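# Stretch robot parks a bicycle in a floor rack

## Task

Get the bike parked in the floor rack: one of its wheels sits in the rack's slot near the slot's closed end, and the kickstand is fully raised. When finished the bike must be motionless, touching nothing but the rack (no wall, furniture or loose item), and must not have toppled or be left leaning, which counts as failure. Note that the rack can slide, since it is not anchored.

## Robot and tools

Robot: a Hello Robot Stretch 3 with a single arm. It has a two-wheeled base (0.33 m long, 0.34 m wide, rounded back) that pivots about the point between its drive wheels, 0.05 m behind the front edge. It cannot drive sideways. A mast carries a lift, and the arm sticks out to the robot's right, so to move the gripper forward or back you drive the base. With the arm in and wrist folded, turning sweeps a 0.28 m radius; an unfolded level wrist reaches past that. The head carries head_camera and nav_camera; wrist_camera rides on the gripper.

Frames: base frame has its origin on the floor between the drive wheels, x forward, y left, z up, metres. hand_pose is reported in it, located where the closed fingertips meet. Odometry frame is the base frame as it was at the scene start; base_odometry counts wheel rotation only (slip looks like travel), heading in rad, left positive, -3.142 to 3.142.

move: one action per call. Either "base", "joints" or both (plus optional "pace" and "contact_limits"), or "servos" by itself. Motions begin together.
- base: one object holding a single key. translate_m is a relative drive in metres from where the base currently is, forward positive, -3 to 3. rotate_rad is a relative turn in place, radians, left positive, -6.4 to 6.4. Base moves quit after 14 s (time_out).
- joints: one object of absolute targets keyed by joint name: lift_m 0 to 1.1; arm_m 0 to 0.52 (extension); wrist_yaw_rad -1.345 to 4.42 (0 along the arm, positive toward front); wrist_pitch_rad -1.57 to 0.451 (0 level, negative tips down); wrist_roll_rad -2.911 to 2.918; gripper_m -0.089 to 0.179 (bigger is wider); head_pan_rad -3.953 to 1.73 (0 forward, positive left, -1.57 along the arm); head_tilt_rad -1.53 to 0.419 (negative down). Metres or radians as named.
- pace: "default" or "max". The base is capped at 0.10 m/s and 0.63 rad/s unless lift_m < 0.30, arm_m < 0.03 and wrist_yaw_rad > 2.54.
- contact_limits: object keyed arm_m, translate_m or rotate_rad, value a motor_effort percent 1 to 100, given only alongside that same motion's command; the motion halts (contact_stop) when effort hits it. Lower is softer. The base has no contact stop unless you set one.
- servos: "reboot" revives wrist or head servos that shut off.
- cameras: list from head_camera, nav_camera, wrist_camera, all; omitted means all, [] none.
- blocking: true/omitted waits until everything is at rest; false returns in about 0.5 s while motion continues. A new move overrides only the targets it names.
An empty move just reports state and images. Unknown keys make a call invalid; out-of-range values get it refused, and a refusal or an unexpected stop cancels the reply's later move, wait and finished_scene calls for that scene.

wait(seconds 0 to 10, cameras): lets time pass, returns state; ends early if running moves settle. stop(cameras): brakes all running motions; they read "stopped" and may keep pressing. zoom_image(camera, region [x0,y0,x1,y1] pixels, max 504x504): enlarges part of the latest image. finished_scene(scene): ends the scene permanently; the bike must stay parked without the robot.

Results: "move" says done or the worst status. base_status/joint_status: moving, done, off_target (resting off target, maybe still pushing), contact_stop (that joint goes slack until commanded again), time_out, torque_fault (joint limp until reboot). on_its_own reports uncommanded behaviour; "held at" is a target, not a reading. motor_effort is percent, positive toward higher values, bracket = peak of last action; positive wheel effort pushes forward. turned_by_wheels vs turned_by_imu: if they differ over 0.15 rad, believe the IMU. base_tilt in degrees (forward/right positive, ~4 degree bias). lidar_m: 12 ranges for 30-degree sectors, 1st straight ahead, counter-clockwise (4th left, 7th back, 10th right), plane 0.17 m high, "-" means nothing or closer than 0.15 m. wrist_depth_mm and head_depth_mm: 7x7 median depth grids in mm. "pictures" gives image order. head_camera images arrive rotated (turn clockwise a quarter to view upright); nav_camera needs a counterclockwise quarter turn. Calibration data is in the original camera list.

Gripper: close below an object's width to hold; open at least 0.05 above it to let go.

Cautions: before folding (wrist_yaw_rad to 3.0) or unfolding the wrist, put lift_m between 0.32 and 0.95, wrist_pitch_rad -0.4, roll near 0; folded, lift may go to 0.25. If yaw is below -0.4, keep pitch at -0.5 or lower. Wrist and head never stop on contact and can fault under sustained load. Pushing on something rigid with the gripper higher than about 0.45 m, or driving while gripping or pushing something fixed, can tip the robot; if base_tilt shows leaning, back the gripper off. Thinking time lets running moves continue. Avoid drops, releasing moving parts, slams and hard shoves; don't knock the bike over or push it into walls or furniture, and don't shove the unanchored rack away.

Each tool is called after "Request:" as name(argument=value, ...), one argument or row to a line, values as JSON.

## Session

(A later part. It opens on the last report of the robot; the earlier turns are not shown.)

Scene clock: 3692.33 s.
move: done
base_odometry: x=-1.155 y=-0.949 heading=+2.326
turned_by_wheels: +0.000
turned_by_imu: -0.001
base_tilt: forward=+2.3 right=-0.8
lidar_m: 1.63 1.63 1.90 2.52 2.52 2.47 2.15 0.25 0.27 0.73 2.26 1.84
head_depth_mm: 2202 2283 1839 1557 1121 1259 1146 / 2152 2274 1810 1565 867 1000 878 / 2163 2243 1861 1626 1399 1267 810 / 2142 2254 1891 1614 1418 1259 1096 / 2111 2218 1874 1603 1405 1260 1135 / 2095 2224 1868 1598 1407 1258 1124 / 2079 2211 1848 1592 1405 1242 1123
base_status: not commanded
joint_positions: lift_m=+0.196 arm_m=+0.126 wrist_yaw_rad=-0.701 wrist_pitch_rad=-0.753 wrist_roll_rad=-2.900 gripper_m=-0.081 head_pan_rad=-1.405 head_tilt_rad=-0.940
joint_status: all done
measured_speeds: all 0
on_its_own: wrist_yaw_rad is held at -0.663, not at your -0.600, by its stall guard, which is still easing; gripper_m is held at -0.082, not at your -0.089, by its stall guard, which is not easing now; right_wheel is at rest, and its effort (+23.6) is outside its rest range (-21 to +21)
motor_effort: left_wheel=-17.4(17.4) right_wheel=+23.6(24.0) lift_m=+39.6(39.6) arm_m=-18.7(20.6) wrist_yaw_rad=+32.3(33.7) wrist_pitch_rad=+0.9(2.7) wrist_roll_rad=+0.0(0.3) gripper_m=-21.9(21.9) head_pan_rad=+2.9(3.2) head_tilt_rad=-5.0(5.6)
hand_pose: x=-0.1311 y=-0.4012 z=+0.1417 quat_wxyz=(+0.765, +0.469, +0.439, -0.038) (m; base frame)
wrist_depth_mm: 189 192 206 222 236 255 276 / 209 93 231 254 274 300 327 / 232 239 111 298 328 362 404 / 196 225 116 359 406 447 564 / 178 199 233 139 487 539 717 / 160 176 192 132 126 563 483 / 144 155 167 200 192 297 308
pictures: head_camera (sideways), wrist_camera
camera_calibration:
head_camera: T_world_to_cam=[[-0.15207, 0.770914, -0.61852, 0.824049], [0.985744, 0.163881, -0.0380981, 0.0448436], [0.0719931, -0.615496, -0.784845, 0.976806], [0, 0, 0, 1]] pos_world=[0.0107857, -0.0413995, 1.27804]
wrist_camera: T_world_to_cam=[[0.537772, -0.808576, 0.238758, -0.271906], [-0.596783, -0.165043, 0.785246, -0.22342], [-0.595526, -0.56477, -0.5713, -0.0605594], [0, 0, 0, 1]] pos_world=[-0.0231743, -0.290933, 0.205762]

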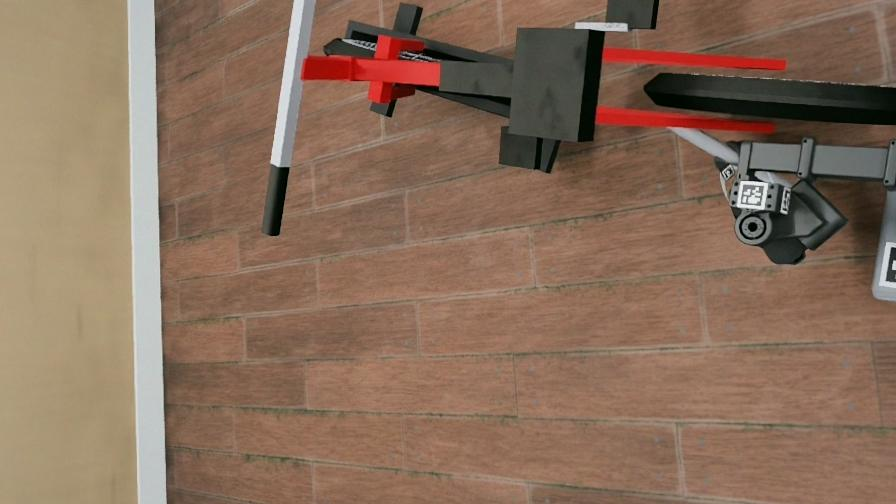

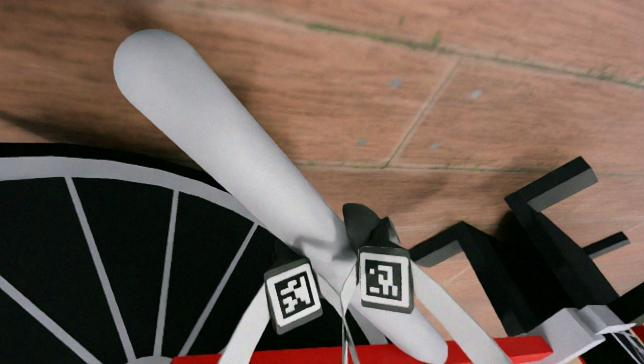

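Request:
move(
  joints={"arm_m": 0.124, "lift_m": 0.209, "wrist_pitch_rad": -0.85, "wrist_yaw_rad": -0.66},
  cameras=["head_camera","wrist_camera"],
)

Scene clock: 3726.80 s.
move: done
base_odometry: x=-1.155 y=-0.949 heading=+2.326
turned_by_wheels: +0.001
turned_by_imu: +0.000
base_tilt: forward=+2.3 right=-0.8
lidar_m: 1.62 1.63 1.90 2.52 2.52 2.47 2.15 0.25 0.27 0.69 2.26 1.84
head_depth_mm: 2218 2286 1823 1571 1122 1258 1149 / 2171 2287 1816 1563 871 1003 879 / 2153 2260 1846 1634 1397 1271 801 / 2140 2247 1900 1620 1425 1259 1100 / 2132 2235 1862 1597 1417 1259 1130 / 2082 2223 1857 1595 1405 1254 1126 / 2048 2205 1845 1582 1406 1244 1121
base_status: not commanded
joint_positions: lift_m=+0.209 arm_m=+0.124 wrist_yaw_rad=-0.677 wrist_pitch_rad=-0.810 wrist_roll_rad=-2.900 gripper_m=-0.081 head_pan_rad=-1.405 head_tilt_rad=-0.940
joint_status: all done
measured_speeds: translate_m=+0.000 rotate_rad=+0.000 lift_m=-0.001 arm_m=+0.000 wrist_yaw_rad=+0.000 wrist_pitch_rad=+0.000 wrist_roll_rad=+0.000 head_pan_rad=+0.000 head_tilt_rad=+0.000
on_its_own: gripper_m is held at -0.082, not at your -0.089, by its stall guard, which is not easing now; wrist_yaw_rad is at rest, and its effort (+14.1) is outside its rest range (-9 to +9)
motor_effort: left_wheel=-13.0(17.0) right_wheel=+8.6(24.2) lift_m=+20.6(37.9) arm_m=-12.8(21.9) wrist_yaw_rad=+14.1(31.3) wrist_pitch_rad=-7.2(12.5) wrist_roll_rad=-0.1(0.3) gripper_m=-20.8(21.8) head_pan_rad=+2.5(2.8) head_tilt_rad=-5.0(5.5)
hand_pose: x=-0.1209 y=-0.3932 z=+0.1455 quat_wxyz=(+0.763, +0.481, +0.432, -0.011) (m; base frame)
wrist_depth_mm: 197 204 126 230 244 260 279 / 217 229 131 257 280 301 329 / 245 258 276 290 329 358 395 / 211 248 313 155 397 439 503 / 184 213 262 151 477 530 685 / 168 186 221 128 123 562 948 / 149 163 184 186 210 326 334
pictures: head_camera (sideways), wrist_camera
camera_calibration:
head_camera: T_world_to_cam=[[-0.15207, 0.770914, -0.61852, 0.824049], [0.985744, 0.163881, -0.0380981, 0.0448436], [0.071993, -0.615496, -0.784845, 0.976806], [0, 0, 0, 1]] pos_world=[0.0107857, -0.0413996, 1.27804]
wrist_camera: T_world_to_cam=[[0.548982, -0.805462, 0.223273, -0.266918], [-0.619806, -0.213083, 0.755272, -0.236321], [-0.560767, -0.553016, -0.616209, -0.0324386], [0, 0, 0, 1]] pos_world=[-0.018131, -0.283287, 0.218093]

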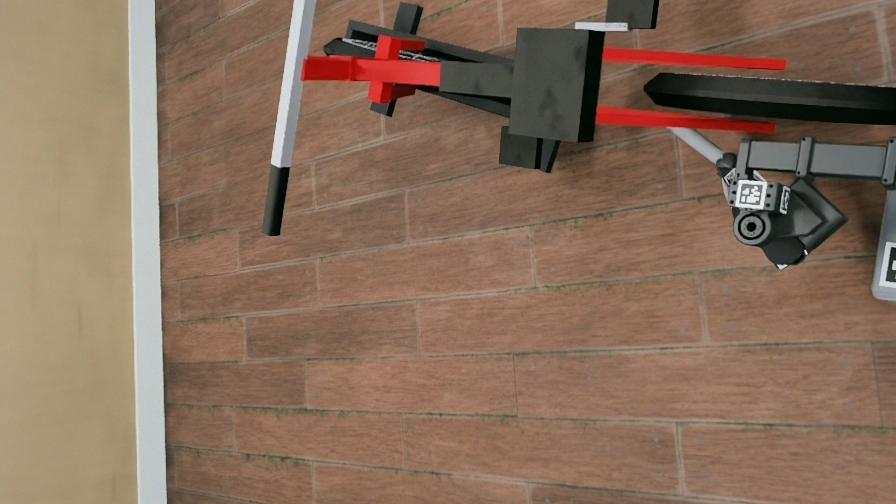

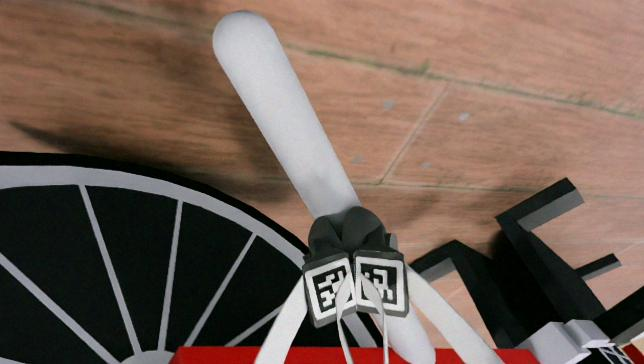

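Request:
zoom_image(
  camera="wrist_camera",
  region=[240, 140, 480, 364],
)

Request:
zoom_image(
  camera="head_camera",
  region=[620, 60, 896, 300],
)

Scaled by 2.100.

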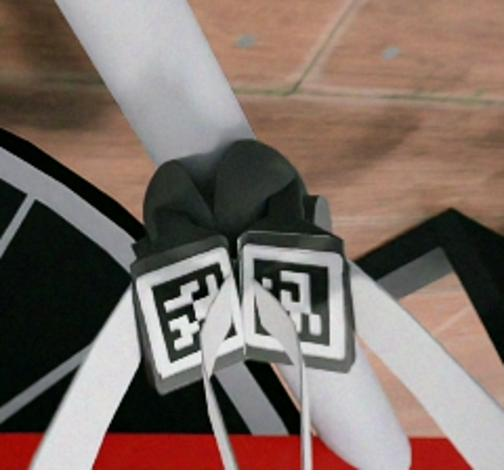

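Scaled by 1.826 from the camera's 896x504 image, which has a finer 1280x720 frame.

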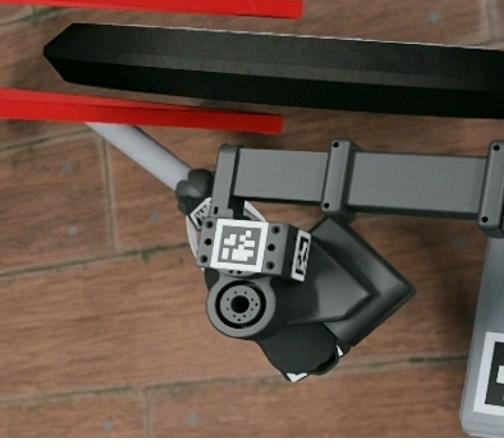

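Request:
move(
  joints={"arm_m": 0.12, "lift_m": 0.22, "gripper_m": -0.089},
  cameras=["head_camera","wrist_camera"],
)

Scene clock: 3857.47 s.
move: done
base_odometry: x=-1.155 y=-0.949 heading=+2.326
turned_by_wheels: +0.000
turned_by_imu: -0.001
base_tilt: forward=+2.3 right=-0.8
lidar_m: 1.63 1.63 1.90 2.52 2.52 2.47 2.15 0.25 0.27 0.67 2.26 1.84
head_depth_mm: 2197 2289 1827 1571 1121 1251 1147 / 2174 2283 1818 1567 866 998 867 / 2150 2264 1838 1634 1392 1268 793 / 2136 2256 1865 1624 1417 1257 1102 / 2118 2243 1873 1608 1418 1255 1135 / 2092 2232 1854 1604 1401 1250 1130 / 2065 2213 1836 1601 1397 1242 1121
base_status: not commanded
joint_positions: lift_m=+0.220 arm_m=+0.120 wrist_yaw_rad=-0.669 wrist_pitch_rad=-0.823 wrist_roll_rad=-2.900 gripper_m=-0.088 head_pan_rad=-1.405 head_tilt_rad=-0.940
joint_status: all done
measured_speeds: all 0
motor_effort: left_wheel=-9.2(12.8) right_wheel=-1.0(8.4) lift_m=+25.2(28.4) arm_m=-11.2(19.8) wrist_yaw_rad=+8.4(15.2) wrist_pitch_rad=-4.5(7.8) wrist_roll_rad=+0.1(0.3) gripper_m=-28.4(71.8) head_pan_rad=+2.7(3.2) head_tilt_rad=-4.4(5.2)
hand_pose: x=-0.1183 y=-0.3877 z=+0.1543 quat_wxyz=(+0.762, +0.484, +0.430, -0.004) (m; base frame)
wrist_depth_mm: 204 214 217 238 255 271 291 / 229 239 244 262 291 315 340 / 251 270 289 163 340 371 406 / 212 252 321 171 408 442 508 / 186 215 264 154 487 553 688 / 168 187 223 127 127 551 813 / 149 164 161 187 218 328 352
pictures: head_camera (sideways), wrist_camera
camera_calibration:
head_camera: T_world_to_cam=[[-0.15207, 0.770914, -0.61852, 0.824049], [0.985744, 0.163881, -0.0380981, 0.0448436], [0.0719931, -0.615496, -0.784845, 0.976806], [0, 0, 0, 1]] pos_world=[0.0107857, -0.0413996, 1.27804]
wrist_camera: T_world_to_cam=[[0.552979, -0.803801, 0.219359, -0.264207], [-0.624726, -0.225794, 0.747486, -0.244426], [-0.5513, -0.550383, -0.627014, -0.0186941], [0, 0, 0, 1]] pos_world=[-0.0169037, -0.277849, 0.228939]

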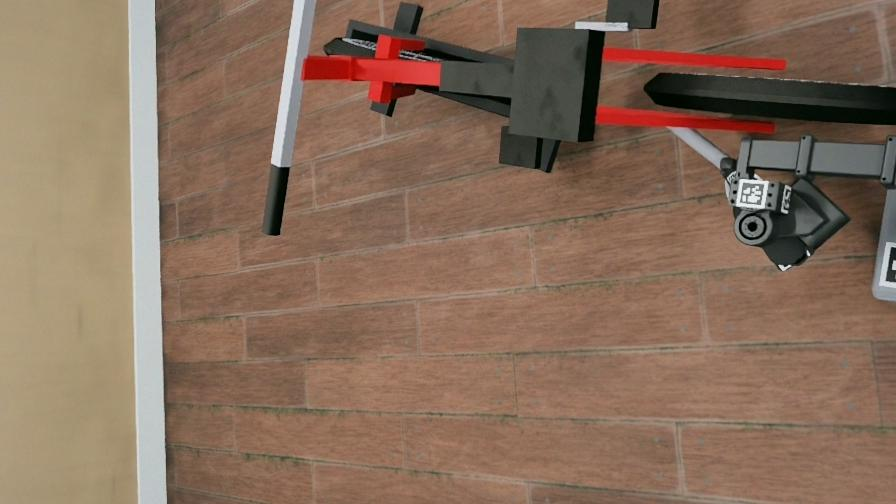

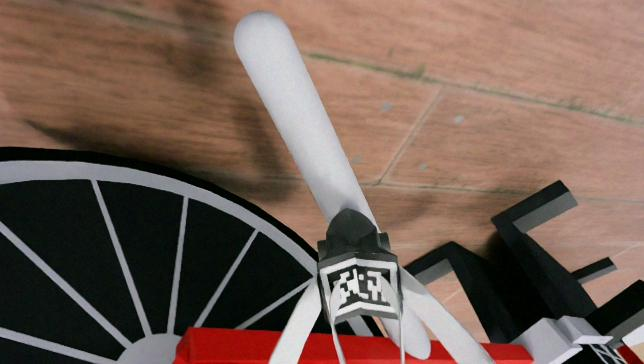

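Request:
move(
  joints={"lift_m": 0.24},
  cameras=["head_camera","wrist_camera"],
)

Scene clock: 3866.00 s.
move: done
base_odometry: x=-1.155 y=-0.949 heading=+2.327
turned_by_wheels: +0.000
turned_by_imu: -0.001
base_tilt: forward=+2.3 right=-0.8
lidar_m: 1.63 1.63 1.90 2.52 2.52 2.46 2.15 0.25 0.28 0.67 2.26 1.84
head_depth_mm: 2194 2298 1827 1564 1113 1265 1144 / 2161 2278 1821 1557 869 982 866 / 2164 2249 1850 1625 1390 1267 785 / 2148 2260 1880 1616 1412 1254 1100 / 2110 2243 1888 1617 1412 1260 1129 / 2085 2221 1858 1605 1411 1253 1127 / 2062 2179 1847 1595 1396 1246 1123
base_status: not commanded
joint_positions: lift_m=+0.240 arm_m=+0.120 wrist_yaw_rad=-0.661 wrist_pitch_rad=-0.852 wrist_roll_rad=-2.900 gripper_m=-0.085 head_pan_rad=-1.405 head_tilt_rad=-0.940
joint_status: all done
measured_speeds: all 0
motor_effort: left_wheel=-3.2(9.2) right_wheel=-0.6(1.8) lift_m=+28.7(30.0) arm_m=+10.1(21.0) wrist_yaw_rad=+1.4(8.6) wrist_pitch_rad=+0.2(4.9) wrist_roll_rad=-0.1(0.3) gripper_m=-10.4(10.4) head_pan_rad=+2.6(3.1) head_tilt_rad=-4.5(5.6)
hand_pose: x=-0.1137 y=-0.3839 z=+0.1700 quat_wxyz=(+0.761, +0.490, +0.426, +0.008) (m; base frame)
wrist_depth_mm: 221 230 241 256 271 287 309 / 246 257 272 289 308 331 359 / 267 288 307 330 357 386 425 / 216 257 334 389 422 463 525 / 189 220 271 158 509 558 678 / 117 131 158 127 124 574 840 / 150 165 158 207 235 336 402
pictures: head_camera (sideways), wrist_camera
camera_calibration:
head_camera: T_world_to_cam=[[-0.15207, 0.770914, -0.61852, 0.824049], [0.985744, 0.163881, -0.0380981, 0.0448436], [0.0719931, -0.615496, -0.784845, 0.976806], [0, 0, 0, 1]] pos_world=[0.0107857, -0.0413996, 1.27804]
wrist_camera: T_world_to_cam=[[0.555519, -0.804242, 0.211173, -0.265613], [-0.635743, -0.247116, 0.731276, -0.259137], [-0.535939, -0.54049, -0.648568, 0.0049213], [0, 0, 0, 1]] pos_world=[-0.0145543, -0.274994, 0.248783]

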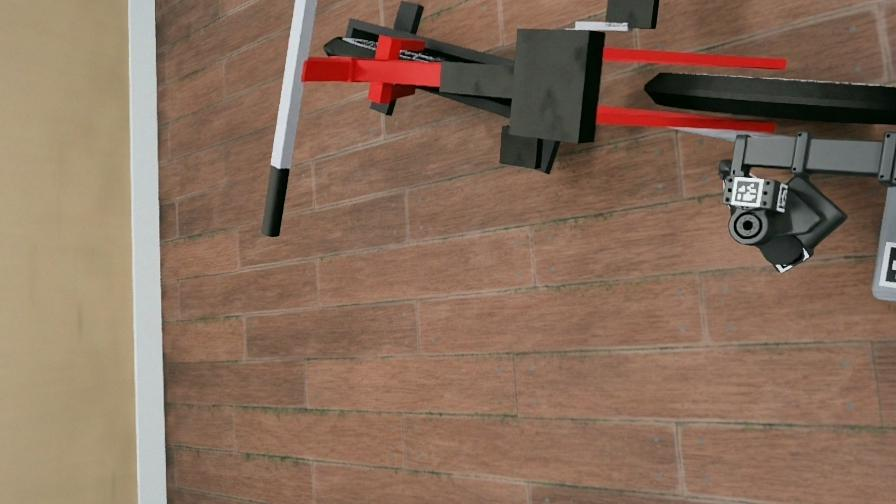

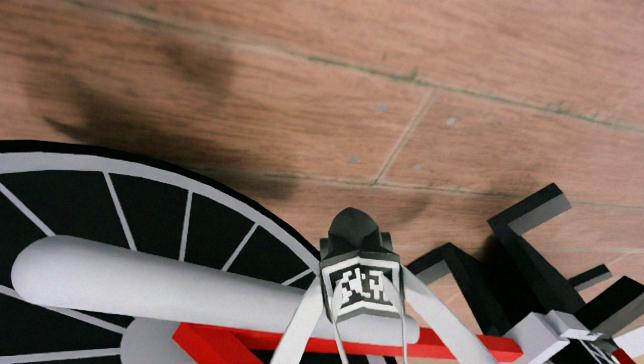

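Request:
move(
  joints={"lift_m": 0.30, "arm_m": 0.11},
  cameras=["head_camera","wrist_camera"],
)

Request:
move(
  joints={"lift_m": 0.42, "arm_m": 0.08},
)

Scene clock: 3871.60 s.
move: done
base_odometry: x=-1.155 y=-0.949 heading=+2.327
turned_by_wheels: +0.000
turned_by_imu: -0.001
base_tilt: forward=+2.3 right=-0.8
lidar_m: 1.63 1.63 1.90 2.52 2.52 2.47 2.15 0.25 0.27 0.67 2.26 1.84
head_depth_mm: 2224 2305 1828 1560 1116 1258 1139 / 2157 2269 1826 1570 867 969 849 / 2155 2269 1831 1606 1402 1269 733 / 2131 2231 1884 1609 1421 1258 1109 / 2100 2250 1880 1617 1419 1257 1132 / 2088 2206 1862 1604 1400 1254 1127 / 2083 2198 1852 1592 1401 1247 1127
base_status: not commanded
joint_positions: lift_m=+0.300 arm_m=+0.110 wrist_yaw_rad=-0.661 wrist_pitch_rad=-0.852 wrist_roll_rad=-2.900 gripper_m=-0.085 head_pan_rad=-1.405 head_tilt_rad=-0.940
joint_status: all done
measured_speeds: all 0
motor_effort: left_wheel=-3.5(3.7) right_wheel=-1.2(1.6) lift_m=+29.3(31.3) arm_m=-18.8(20.9) wrist_yaw_rad=+0.8(2.1) wrist_pitch_rad=+0.0(1.0) wrist_roll_rad=-0.1(0.3) gripper_m=-9.8(10.5) head_pan_rad=+2.6(3.1) head_tilt_rad=-4.2(5.5)
hand_pose: x=-0.1136 y=-0.3738 z=+0.2298 quat_wxyz=(+0.760, +0.490, +0.425, +0.009) (m; base frame)
wrist_depth_mm: 274 286 302 319 338 358 385 / 301 318 336 361 384 412 447 / 234 290 376 413 448 481 527 / 198 171 212 471 528 564 648 / 174 202 206 159 600 675 798 / 156 175 199 127 127 381 - / 141 154 177 188 269 396 550
pictures: head_camera (sideways), wrist_camera
camera_calibration:
head_camera: T_world_to_cam=[[-0.15207, 0.770914, -0.61852, 0.824049], [0.985744, 0.163881, -0.0380981, 0.0448436], [0.0719931, -0.615496, -0.784845, 0.976806], [0, 0, 0, 1]] pos_world=[0.0107857, -0.0413996, 1.27804]
wrist_camera: T_world_to_cam=[[0.555607, -0.804239, 0.210954, -0.270111], [-0.636021, -0.247693, 0.730839, -0.300494], [-0.535517, -0.54023, -0.649132, 0.0495828], [0, 0, 0, 1]] pos_world=[-0.0144925, -0.264878, 0.308779]

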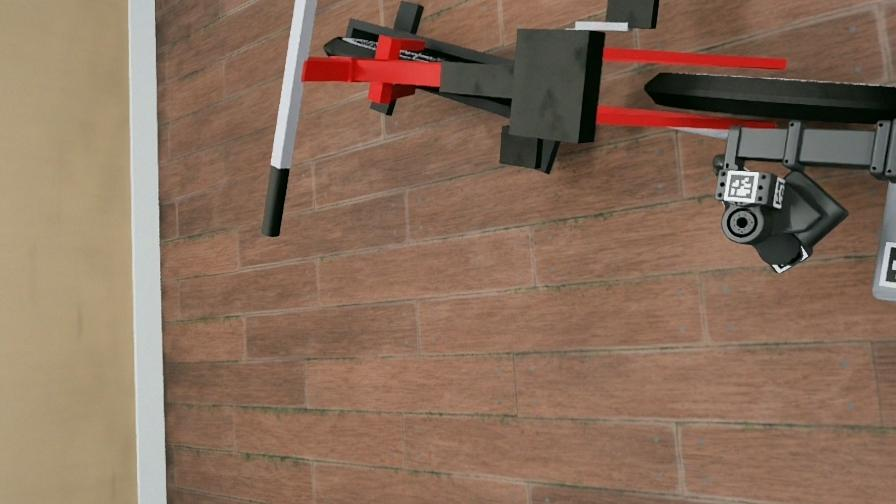

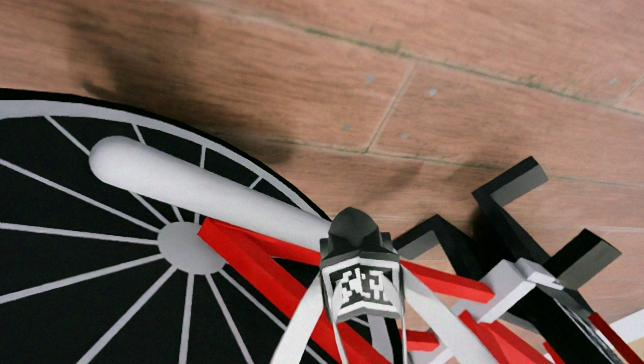

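Scene clock: 3873.53 s.
move: done
base_odometry: x=-1.155 y=-0.949 heading=+2.327
turned_by_wheels: +0.000
turned_by_imu: +0.000
base_tilt: forward=+2.3 right=-0.8
lidar_m: 1.63 1.63 1.89 2.52 2.53 2.48 2.15 0.25 0.27 0.67 2.26 1.84
head_depth_mm: 2207 2271 1826 1567 1124 1259 1146 / 2189 2281 1823 1562 870 924 592 / 2142 2272 1838 1620 1396 1265 634 / 2128 2249 1863 1609 1423 1270 1100 / 2101 2256 1867 1613 1415 1258 1131 / 2103 2231 1850 1601 1401 1253 1123 / 2077 2211 1845 1596 1397 1248 1122
base_status: not commanded
joint_positions: lift_m=+0.420 arm_m=+0.080 wrist_yaw_rad=-0.661 wrist_pitch_rad=-0.853 wrist_roll_rad=-2.900 gripper_m=-0.085 head_pan_rad=-1.405 head_tilt_rad=-0.940
joint_status: all done
measured_speeds: all 0
motor_effort: left_wheel=-3.4(3.8) right_wheel=-1.2(1.4) lift_m=+29.9(31.5) arm_m=-18.5(20.9) wrist_yaw_rad=+0.6(2.1) wrist_pitch_rad=+0.1(0.8) wrist_roll_rad=+0.1(0.3) gripper_m=-10.4(10.7) head_pan_rad=+2.5(3.1) head_tilt_rad=-4.6(5.3)
hand_pose: x=-0.1136 y=-0.3438 z=+0.3498 quat_wxyz=(+0.760, +0.490, +0.425, +0.009) (m; base frame)
wrist_depth_mm: 366 390 418 446 468 504 540 / 232 297 289 497 536 579 627 / 192 235 300 349 623 662 756 / 168 194 251 296 698 645 923 / 151 165 205 218 467 628 - / 146 155 176 127 125 492 - / 922 157 168 207 - 328 487
pictures: head_camera (sideways), nav_camera (sideways), wrist_camera
camera_calibration:
head_camera: T_world_to_cam=[[-0.15207, 0.770914, -0.61852, 0.824049], [0.985744, 0.16388, -0.0380981, 0.0448436], [0.0719929, -0.615496, -0.784845, 0.976806], [0, 0, 0, 1]] pos_world=[0.0107857, -0.0413996, 1.27804]
nav_camera: T_world_to_cam=[[0.0729883, -0.796949, 0.599621, -0.739816], [-0.988142, -0.139218, -0.0647527, 0.136799], [0.135083, -0.587784, -0.79766, 0.993656], [0, 0, 0, 1]] pos_world=[0.0549487, 0.0135046, 1.24507]
wrist_camera: T_world_to_cam=[[0.555778, -0.804128, 0.210923, -0.271252], [-0.636011, -0.247899, 0.730778, -0.380773], [-0.535352, -0.5403, -0.649211, 0.143714], [0, 0, 0, 1]] pos_world=[-0.0144819, -0.234866, 0.428775]

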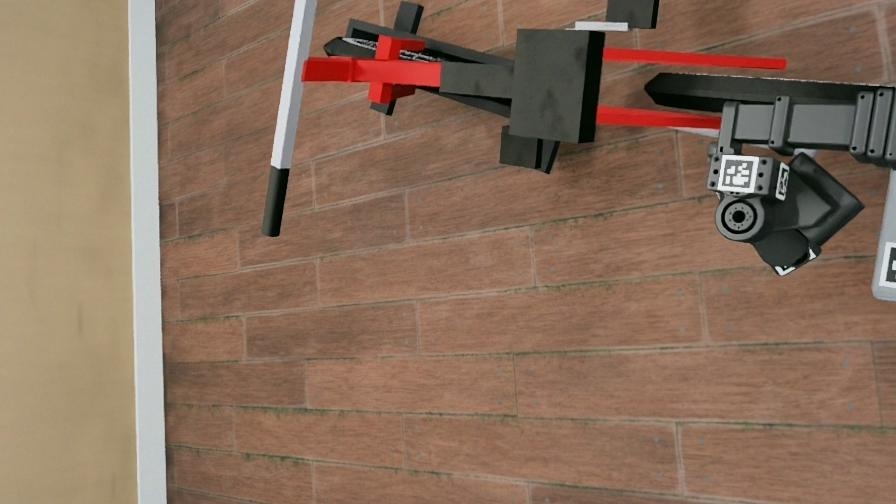

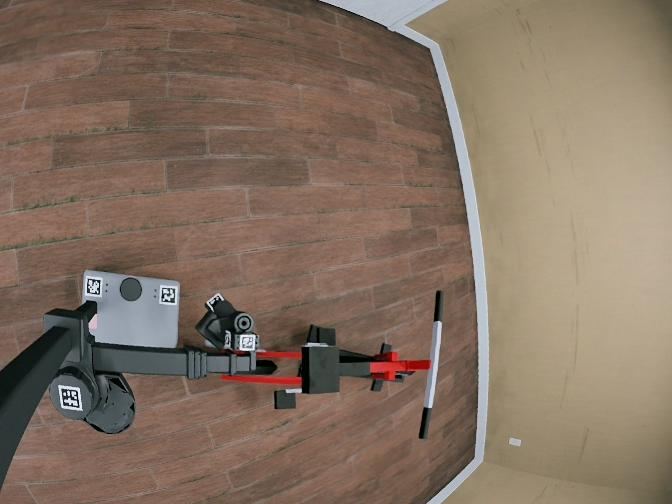

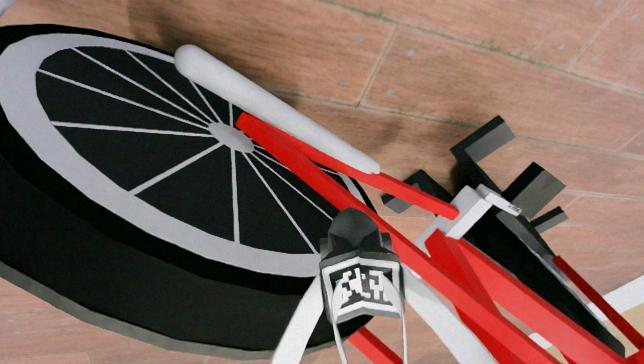

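Request:
move(
  joints={"lift_m": 0.6, "arm_m": 0.02, "gripper_m": 0.0, "wrist_roll_rad": 0, "wrist_pitch_rad": -0.4, "wrist_yaw_rad": 0.3},
  cameras=["head_camera"],
)

Request:
move(
  joints={"wrist_yaw_rad": 3.0, "arm_m": 0.0},
  cameras=[],
)

Request:
move(
  base={"translate_m": 0.12},
)

Scene clock: 3895.30 s.
move: done
base_odometry: x=-1.155 y=-0.949 heading=+2.327
turned_by_wheels: +0.000
turned_by_imu: -0.001
base_tilt: forward=+2.3 right=-0.8
lidar_m: 1.63 1.63 1.90 2.52 2.52 2.48 2.15 0.25 0.28 0.67 2.26 1.84
head_depth_mm: 2203 2252 1836 1566 1119 1259 413 / 2170 2284 1815 1565 870 928 415 / 2175 2267 1844 1620 1410 592 485 / 2135 2223 1871 1615 1415 548 1110 / 2110 2236 1859 1604 1415 1258 1134 / 2086 2192 1857 1592 1412 1248 1124 / 2073 2184 1856 1601 1398 1247 1117
base_status: not commanded
joint_positions: lift_m=+0.600 arm_m=+0.020 wrist_yaw_rad=+0.299 wrist_pitch_rad=-0.420 wrist_roll_rad=-0.005 gripper_m=+0.000 head_pan_rad=-1.405 head_tilt_rad=-0.940
joint_status: all done
measured_speeds: all 0
motor_effort: left_wheel=-3.4(3.6) right_wheel=-0.7(1.5) lift_m=+29.8(32.2) arm_m=-18.9(20.8) wrist_yaw_rad=+0.3(3.8) wrist_pitch_rad=+3.6(5.3) wrist_roll_rad=+1.3(5.4) gripper_m=+0.3(78.1) head_pan_rad=+2.8(3.1) head_tilt_rad=-4.3(5.4)
hand_pose: x=+0.0444 y=-0.3793 z=+0.6123 quat_wxyz=(+0.708, +0.249, -0.660, -0.042) (m; base frame)
wrist_depth_mm: - - - - - - - / - - - - - - - / - - - - - - 450 / - - - - - - 373 / - - - 150 994 980 254 / - - - 128 126 737 236 / 925 865 834 799 769 719 511
pictures: head_camera (sideways)
camera_calibration:
head_camera: T_world_to_cam=[[-0.15207, 0.770914, -0.61852, 0.824049], [0.985744, 0.16388, -0.0380981, 0.0448436], [0.0719929, -0.615496, -0.784845, 0.976806], [0, 0, 0, 1]] pos_world=[0.0107857, -0.0413996, 1.27804]

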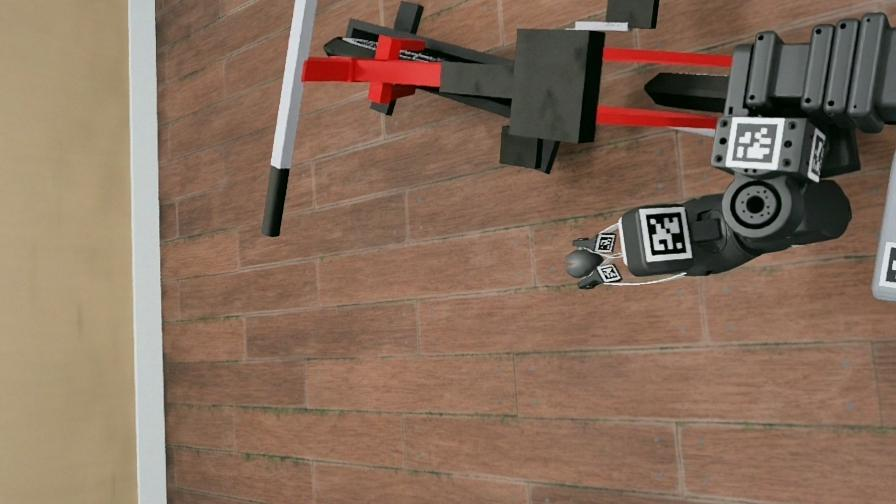

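Scene clock: 3897.67 s.
move: done
base_odometry: x=-1.155 y=-0.949 heading=+2.327
turned_by_wheels: +0.000
turned_by_imu: -0.001
base_tilt: forward=+2.3 right=-0.8
lidar_m: 1.63 1.63 1.90 2.52 2.52 2.48 2.15 0.25 0.27 0.67 2.26 1.84
head_depth_mm: 2212 2298 1815 1582 1125 1258 414 / 2194 2278 1808 1564 870 968 412 / 2166 2273 1847 1621 1392 1266 436 / 2139 2245 1886 1615 1404 1268 478 / 2103 2239 1892 1618 1412 1258 1118 / 2103 2231 1872 1599 1412 1250 1126 / 2068 2209 1838 1586 1394 1253 1119
base_status: not commanded
joint_positions: lift_m=+0.600 arm_m=+0.000 wrist_yaw_rad=+2.998 wrist_pitch_rad=-0.420 wrist_roll_rad=-0.003 gripper_m=+0.000 head_pan_rad=-1.405 head_tilt_rad=-0.940
joint_status: all done
measured_speeds: all 0
motor_effort: left_wheel=-3.3(3.7) right_wheel=-1.1(1.7) lift_m=+29.0(30.1) arm_m=-13.3(21.0) wrist_yaw_rad=+1.5(4.6) wrist_pitch_rad=+3.5(4.0) wrist_roll_rad=+0.7(1.5) gripper_m=-0.2(1.3) head_pan_rad=+2.2(3.1) head_tilt_rad=-4.2(5.7)
hand_pose: x=+0.0107 y=+0.0770 z=+0.6123 quat_wxyz=(+0.197, +0.699, +0.098, +0.680) (m; base frame)
wrist_depth_mm: 139 138 - - - - - / - 149 - - - - - / - 160 - - - - - / - 182 212 - - - - / - - 207 151 - 997 948 / - - 225 128 126 851 815 / 922 860 246 783 775 738 726
pictures: none
No camera images: "cameras" was empty.

Scene clock: 3900.00 s.
move: done
base_odometry: x=-1.237 y=-0.862 heading=+2.326
turned_by_wheels: +0.000
turned_by_imu: +0.000
base_tilt: forward=+2.3 right=-0.8
lidar_m: 1.51 1.51 1.76 2.55 2.55 2.60 2.27 0.35 0.37 2.23 2.23 1.71
head_depth_mm: 2185 2308 1862 1431 1244 1052 413 / 2143 2256 1850 1634 1411 1282 412 / 2127 2238 1885 1631 1422 1265 436 / 2098 2256 1883 1606 1413 1256 479 / 2077 2254 1892 1605 1410 1264 1118 / 2061 2215 1875 1594 1417 1250 1123 / 2038 2187 1837 1590 1401 1246 1119
base_status: done
joint_positions: lift_m=+0.600 arm_m=+0.000 wrist_yaw_rad=+2.999 wrist_pitch_rad=-0.420 wrist_roll_rad=-0.003 gripper_m=+0.000 head_pan_rad=-1.405 head_tilt_rad=-0.940
joint_status: not commanded
measured_speeds: all 0
motor_effort: left_wheel=+1.9(8.0) right_wheel=+4.4(8.9) lift_m=+27.9(29.3) arm_m=-4.5(13.8) wrist_yaw_rad=+1.4(2.8) wrist_pitch_rad=+3.3(4.0) wrist_roll_rad=+1.0(1.1) gripper_m=+0.2(1.2) head_pan_rad=+2.6(3.3) head_tilt_rad=-5.4(5.5)
hand_pose: x=+0.0107 y=+0.0770 z=+0.6123 quat_wxyz=(+0.196, +0.699, +0.098, +0.680) (m; base frame)
wrist_depth_mm: 138 138 - - - - - / - 148 - - - - - / - 159 - - - - - / - 181 212 - - - - / - - 207 151 980 984 964 / - - 225 128 126 859 828 / 898 857 245 790 760 739 728
pictures: head_camera (sideways), nav_camera (sideways), wrist_camera
camera_calibration:
head_camera: T_world_to_cam=[[-0.15207, 0.770914, -0.61852, 0.824049], [0.985744, 0.16388, -0.0380981, 0.0448436], [0.0719929, -0.615496, -0.784845, 0.976806], [0, 0, 0, 1]] pos_world=[0.0107857, -0.0413996, 1.27804]
nav_camera: T_world_to_cam=[[0.0729883, -0.796949, 0.599621, -0.739816], [-0.988142, -0.139218, -0.0647527, 0.136799], [0.135083, -0.587785, -0.79766, 0.993656], [0, 0, 0, 1]] pos_world=[0.0549487, 0.0135046, 1.24507]
wrist_camera: T_world_to_cam=[[0.978891, -0.160896, -0.126035, 0.0949644], [-0.193276, -0.52821, -0.826825, 0.58132], [0.06646, 0.833731, -0.548157, 0.433909], [0, 0, 0, 1]] pos_world=[-0.00944241, -0.0394248, 0.730469]

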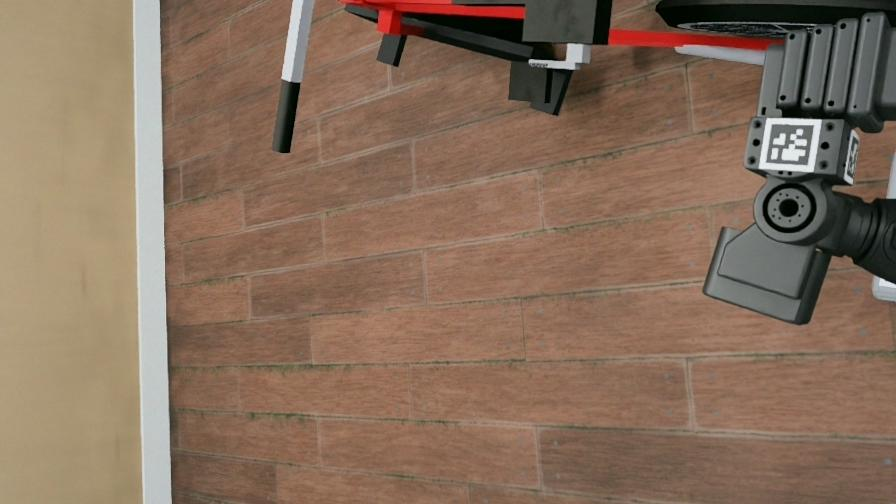

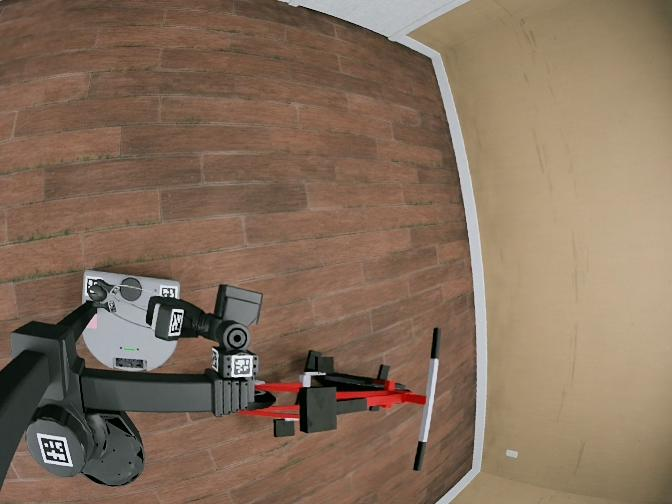

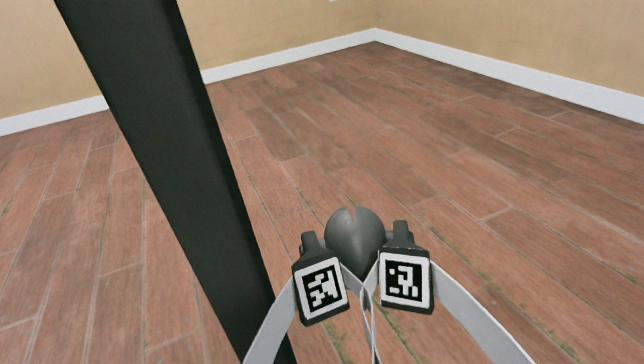

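Request:
move(
  base={"rotate_rad": -0.73},
  joints={"lift_m": 0.35, "head_pan_rad": -1.0, "head_tilt_rad": -0.7},
  cameras=[],
)

Request:
move(
  base={"translate_m": -0.42},
)

Scene clock: 3908.10 s.
move: done
base_odometry: x=-1.237 y=-0.862 heading=+1.597
turned_by_wheels: -0.730
turned_by_imu: -0.727
base_tilt: forward=+2.3 right=-0.8
lidar_m: 1.99 1.55 1.51 1.60 2.30 2.55 2.69 2.31 0.35 0.37 0.71 2.23
head_depth_mm: 2464 2853 2714 2039 1699 1426 1238 / 2368 2670 2731 2031 1689 864 962 / 2258 2547 2671 1953 1319 1244 1225 / 2181 2411 2569 1984 1680 1382 1225 / 2071 2297 2507 1964 1665 1406 1221 / 1962 2184 2429 2017 1654 1403 1217 / 1913 2111 2290 2010 1658 1393 1215
base_status: done
joint_positions: lift_m=+0.350 arm_m=+0.000 wrist_yaw_rad=+2.999 wrist_pitch_rad=-0.419 wrist_roll_rad=-0.003 gripper_m=+0.000 head_pan_rad=-1.006 head_tilt_rad=-0.705
joint_status: all done
measured_speeds: all 0
motor_effort: left_wheel=+6.0(10.3) right_wheel=-5.0(8.2) lift_m=+22.9(26.2) arm_m=+15.4(15.4) wrist_yaw_rad=+1.3(2.4) wrist_pitch_rad=+3.6(4.0) wrist_roll_rad=+0.8(1.0) gripper_m=-0.8(1.3) head_pan_rad=+2.9(3.7) head_tilt_rad=+1.9(6.2)
hand_pose: x=+0.0106 y=+0.0770 z=+0.3624 quat_wxyz=(+0.196, +0.699, +0.098, +0.681) (m; base frame)
wrist_depth_mm: 139 139 - - - - - / - 149 - - - - - / - 159 - - - 959 910 / - 184 212 868 820 781 737 / 856 789 208 151 654 642 620 / 697 660 226 128 126 560 537 / 600 571 277 340 495 479 470
pictures: none
No camera images: "cameras" was empty.

Scene clock: 3913.40 s.
move: done
base_odometry: x=-1.226 y=-1.281 heading=+1.597
turned_by_wheels: +0.000
turned_by_imu: -0.003
base_tilt: forward=+2.3 right=-0.8
lidar_m: 2.30 1.78 1.74 1.84 2.25 2.20 2.33 2.08 2.03 2.15 0.42 0.55
head_depth_mm: 2611 2747 2746 2090 1710 1428 1237 / 2718 3041 2676 2101 1684 1424 1226 / 2645 2917 2716 2062 1694 1420 1229 / 2494 2799 2677 2054 1681 1411 1219 / 2417 2674 2649 1790 1548 1119 985 / 2297 2543 2590 1844 1044 1376 1194 / 2212 2446 2584 2012 1625 1398 1204
base_status: done
joint_positions: lift_m=+0.350 arm_m=+0.000 wrist_yaw_rad=+2.999 wrist_pitch_rad=-0.419 wrist_roll_rad=-0.003 gripper_m=+0.000 head_pan_rad=-1.006 head_tilt_rad=-0.705
joint_status: not commanded
measured_speeds: all 0
motor_effort: left_wheel=+2.2(3.7) right_wheel=-4.1(8.5) lift_m=+23.0(23.0) arm_m=+18.3(20.0) wrist_yaw_rad=+2.1(2.1) wrist_pitch_rad=+3.2(4.2) wrist_roll_rad=+0.6(1.1) gripper_m=+0.6(1.1) head_pan_rad=+2.7(3.3) head_tilt_rad=+2.4(2.9)
hand_pose: x=+0.0106 y=+0.0770 z=+0.3624 quat_wxyz=(+0.196, +0.699, +0.098, +0.681) (m; base frame)
wrist_depth_mm: 138 139 - - - - - / - 148 - - - - - / - 159 - - - 954 898 / - 184 211 872 819 773 734 / 856 781 207 151 651 650 617 / 686 660 225 128 127 559 536 / 597 567 276 339 497 483 473
pictures: head_camera (sideways), nav_camera (sideways), wrist_camera
camera_calibration:
head_camera: T_world_to_cam=[[-0.351238, 0.510987, -0.784554, 1.04164], [0.84904, 0.527043, -0.0368404, 0.0440516], [0.394668, -0.679057, -0.618966, 0.759097], [0, 0, 0, 1]] pos_world=[0.0288696, -0.0400099, 1.2887]
nav_camera: T_world_to_cam=[[0.290692, -0.569167, 0.769121, -0.962026], [-0.847639, -0.526075, -0.0689393, 0.141413], [0.443854, -0.631897, -0.635374, 0.780713], [0, 0, 0, 1]] pos_world=[0.0529974, 0.0201715, 1.24571]
wrist_camera: T_world_to_cam=[[0.978961, -0.160465, -0.126041, 0.063521], [-0.193027, -0.528024, -0.827001, 0.374726], [0.066152, 0.833931, -0.547889, 0.296768], [0, 0, 0, 1]] pos_world=[-0.00948418, -0.0394268, 0.480501]

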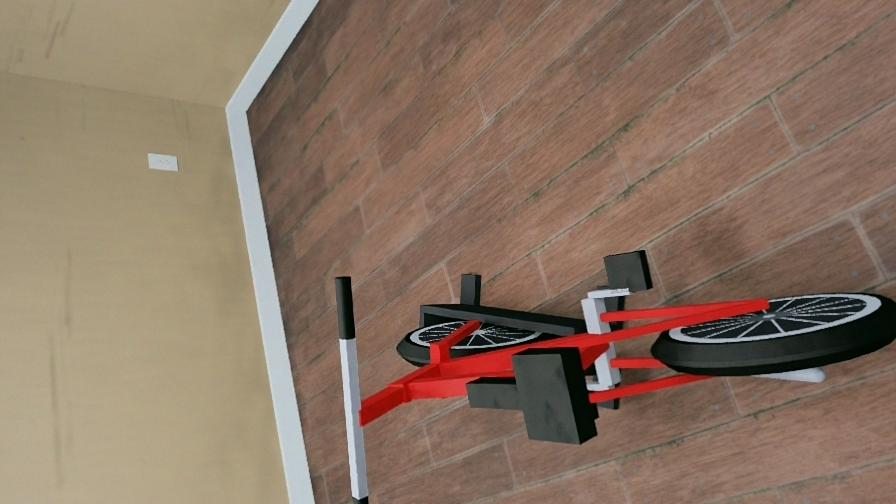

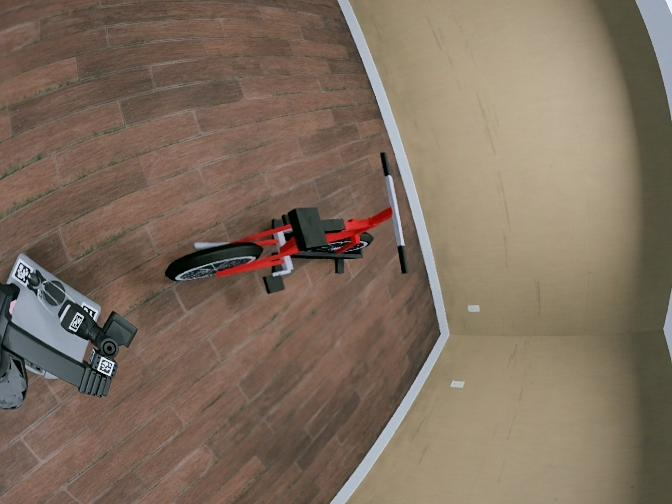

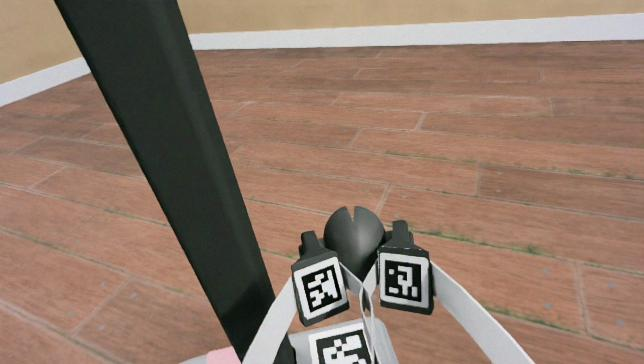

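Request:
move(
  base={"rotate_rad": -0.841},
  joints={"lift_m": 0.3, "head_pan_rad": 0.0, "head_tilt_rad": -0.6},
)

Scene clock: 3923.60 s.
move: done
base_odometry: x=-1.226 y=-1.281 heading=+0.756
turned_by_wheels: -0.841
turned_by_imu: -0.837
base_tilt: forward=+2.3 right=-0.8
lidar_m: 0.42 2.58 2.01 1.74 1.75 2.03 2.20 2.20 2.34 2.03 2.04 2.36
head_depth_mm: 2526 2836 3013 2413 1890 1536 1297 / 2471 2698 2968 2401 1873 1532 1297 / 2395 2644 2882 2300 1848 1520 1296 / 2299 2553 2837 2264 1603 1337 1081 / 2259 2479 2725 2185 1111 1401 1206 / 2210 2398 2629 2246 1829 1503 1279 / 2131 2336 2541 2329 1821 1497 1271
base_status: done
joint_positions: lift_m=+0.300 arm_m=+0.000 wrist_yaw_rad=+2.999 wrist_pitch_rad=-0.419 wrist_roll_rad=-0.003 gripper_m=+0.000 head_pan_rad=-0.006 head_tilt_rad=-0.606
joint_status: all done
measured_speeds: all 0
motor_effort: left_wheel=+5.8(10.4) right_wheel=-4.7(7.9) lift_m=+25.9(25.9) arm_m=+14.6(17.8) wrist_yaw_rad=+1.1(2.1) wrist_pitch_rad=+3.7(4.0) wrist_roll_rad=+0.8(1.0) gripper_m=-0.4(1.5) head_pan_rad=+2.7(4.4) head_tilt_rad=+2.6(5.4)
hand_pose: x=+0.0106 y=+0.0770 z=+0.3124 quat_wxyz=(+0.196, +0.699, +0.098, +0.681) (m; base frame)
wrist_depth_mm: 138 138 - - - - - / - 149 - - - - - / - 159 990 993 934 859 801 / 958 184 211 778 732 692 654 / 759 705 208 152 583 576 558 / 630 584 227 128 127 500 479 / 531 504 291 282 431 430 422
pictures: head_camera (sideways), nav_camera (sideways), wrist_camera
camera_calibration:
head_camera: T_world_to_cam=[[-0.53945, -0.0198674, -0.841783, 1.1174], [0.01891, 0.999184, -0.0357006, 0.0476362], [0.841805, -0.0351769, -0.538634, 0.651861], [0, 0, 0, 1]] pos_world=[0.053139, -0.00246719, 1.29342]
nav_camera: T_world_to_cam=[[0.557126, -0.0625245, 0.828071, -1.0405], [-0.00854565, -0.99754, -0.069571, 0.137126], [0.830384, 0.0316834, -0.55629, 0.675474], [0, 0, 0, 1]] pos_world=[0.0199582, 0.0503302, 1.24691]
wrist_camera: T_world_to_cam=[[0.978963, -0.160453, -0.126043, 0.0572202], [-0.193015, -0.527944, -0.827055, 0.333405], [0.0661598, 0.833985, -0.547807, 0.269346], [0, 0, 0, 1]] pos_world=[-0.00948405, -0.0394301, 0.430506]

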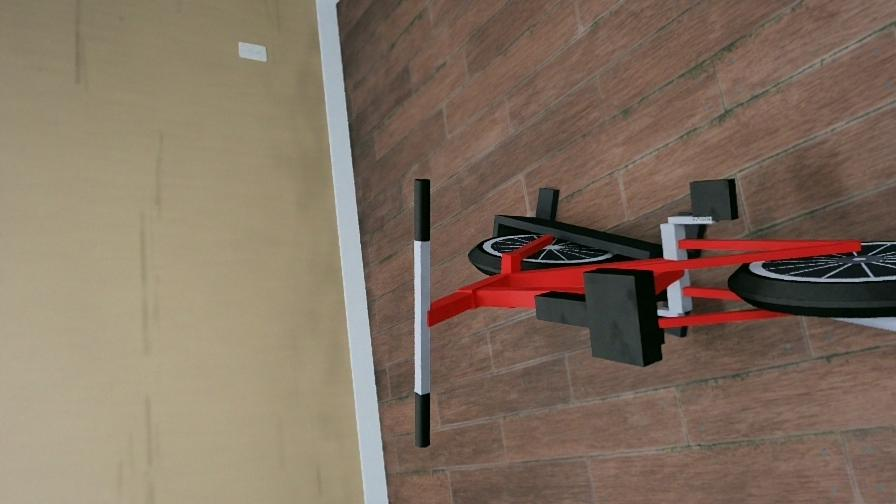

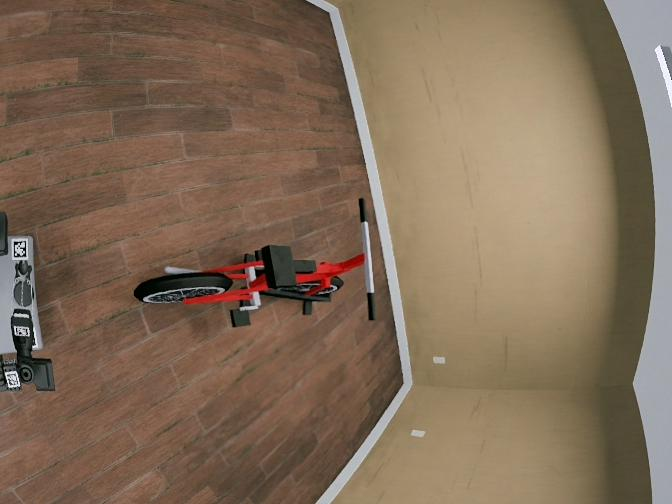

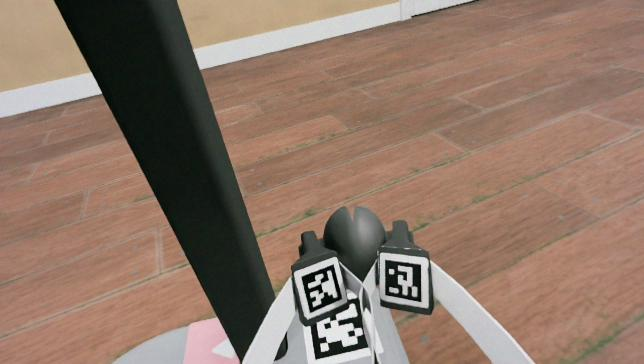

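Request:
zoom_image(
  camera="head_camera",
  region=[400, 150, 760, 400],
)

Scaled by 1.400 from the camera's 896x504 image, which has a finer 1280x720 frame.

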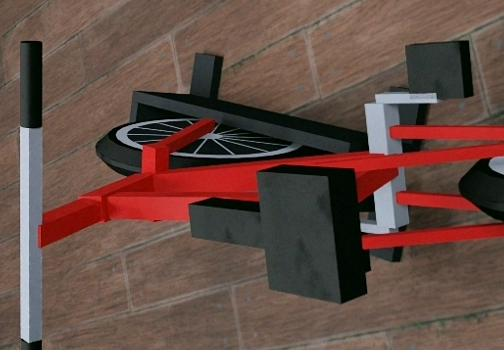

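Request:
zoom_image(
  camera="head_camera",
  region=[460, 170, 700, 310],
)

Scaled by 2.100 from the camera's 896x504 image, which has a finer 1280x720 frame.

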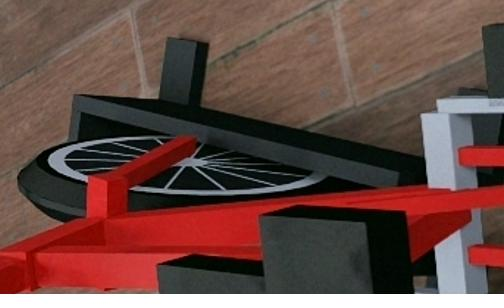

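Request:
move(
  base={"translate_m": 0.36},
  contact_limits={"translate_m": 25},
)

Scene clock: 3992.43 s.
move: done
base_odometry: x=-0.964 y=-1.034 heading=+0.756
turned_by_wheels: +0.000
turned_by_imu: +0.000
base_tilt: forward=+2.3 right=-0.8
lidar_m: 0.19 0.19 2.10 1.84 1.83 2.14 2.55 2.55 2.24 1.94 1.95 2.26
head_depth_mm: 2185 2413 2708 2390 1881 1536 1298 / 2107 2347 2619 2395 1871 1531 1296 / 2064 2256 2510 2382 1798 1534 1290 / 2025 2192 2414 2381 1569 1223 1060 / 1959 2138 2360 2337 1684 1406 750 / 1889 2067 2286 2351 1774 1494 1274 / 1848 2002 2223 2341 1764 1501 1276
base_status: done
joint_positions: lift_m=+0.300 arm_m=+0.000 wrist_yaw_rad=+2.999 wrist_pitch_rad=-0.419 wrist_roll_rad=-0.003 gripper_m=+0.000 head_pan_rad=-0.006 head_tilt_rad=-0.606
joint_status: not commanded
measured_speeds: all 0
motor_effort: left_wheel=+4.8(10.2) right_wheel=+1.7(5.7) lift_m=+24.9(29.9) arm_m=-1.2(8.0) wrist_yaw_rad=+1.0(2.1) wrist_pitch_rad=+3.2(4.0) wrist_roll_rad=+0.8(1.0) gripper_m=+0.0(1.2) head_pan_rad=+2.8(3.3) head_tilt_rad=+3.1(3.3)
contact_limits: translate_m 25 (maximum 100)
hand_pose: x=+0.0106 y=+0.0770 z=+0.3124 quat_wxyz=(+0.196, +0.699, +0.098, +0.681) (m; base frame)
wrist_depth_mm: 138 138 - - - - - / - 149 - - - - - / - 159 - 1000 924 862 782 / 948 184 212 776 738 689 650 / 750 699 208 152 581 577 553 / 635 585 228 128 127 498 480 / 533 507 291 282 433 430 418
pictures: head_camera (sideways), nav_camera (sideways), wrist_camera
camera_calibration:
head_camera: T_world_to_cam=[[-0.539234, -0.0198867, -0.841921, 1.11757], [0.0188856, 0.999184, -0.0356972, 0.047632], [0.841944, -0.0351494, -0.538419, 0.65158], [0, 0, 0, 1]] pos_world=[0.0531412, -0.00246563, 1.29343]
nav_camera: T_world_to_cam=[[0.556916, -0.0625047, 0.828213, -1.04068], [-0.00849439, -0.997541, -0.0695718, 0.137126], [0.830525, 0.0317105, -0.556078, 0.675197], [0, 0, 0, 1]] pos_world=[0.0199706, 0.0503306, 1.24691]
wrist_camera: T_world_to_cam=[[0.978963, -0.160453, -0.126043, 0.0572215], [-0.193016, -0.527944, -0.827055, 0.333413], [0.0661598, 0.833984, -0.547807, 0.269351], [0, 0, 0, 1]] pos_world=[-0.00948404, -0.0394301, 0.430516]

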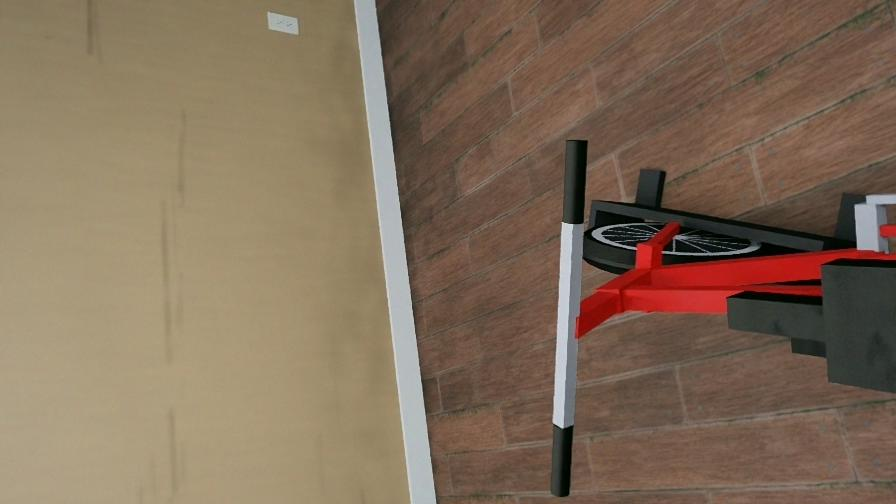

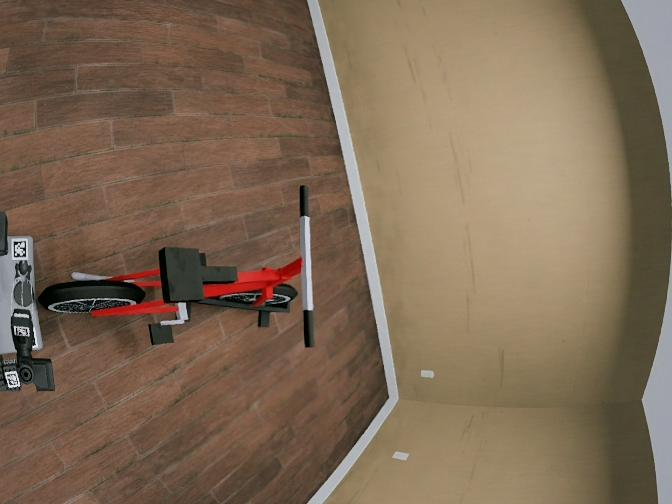

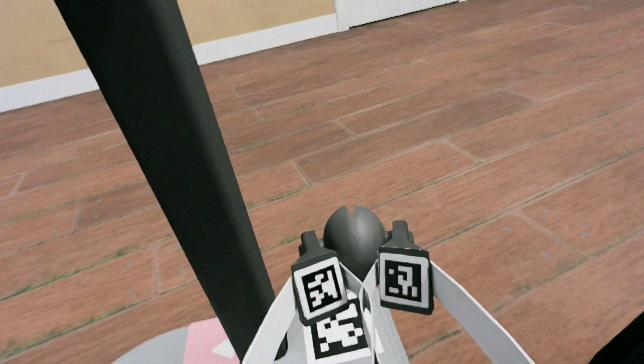

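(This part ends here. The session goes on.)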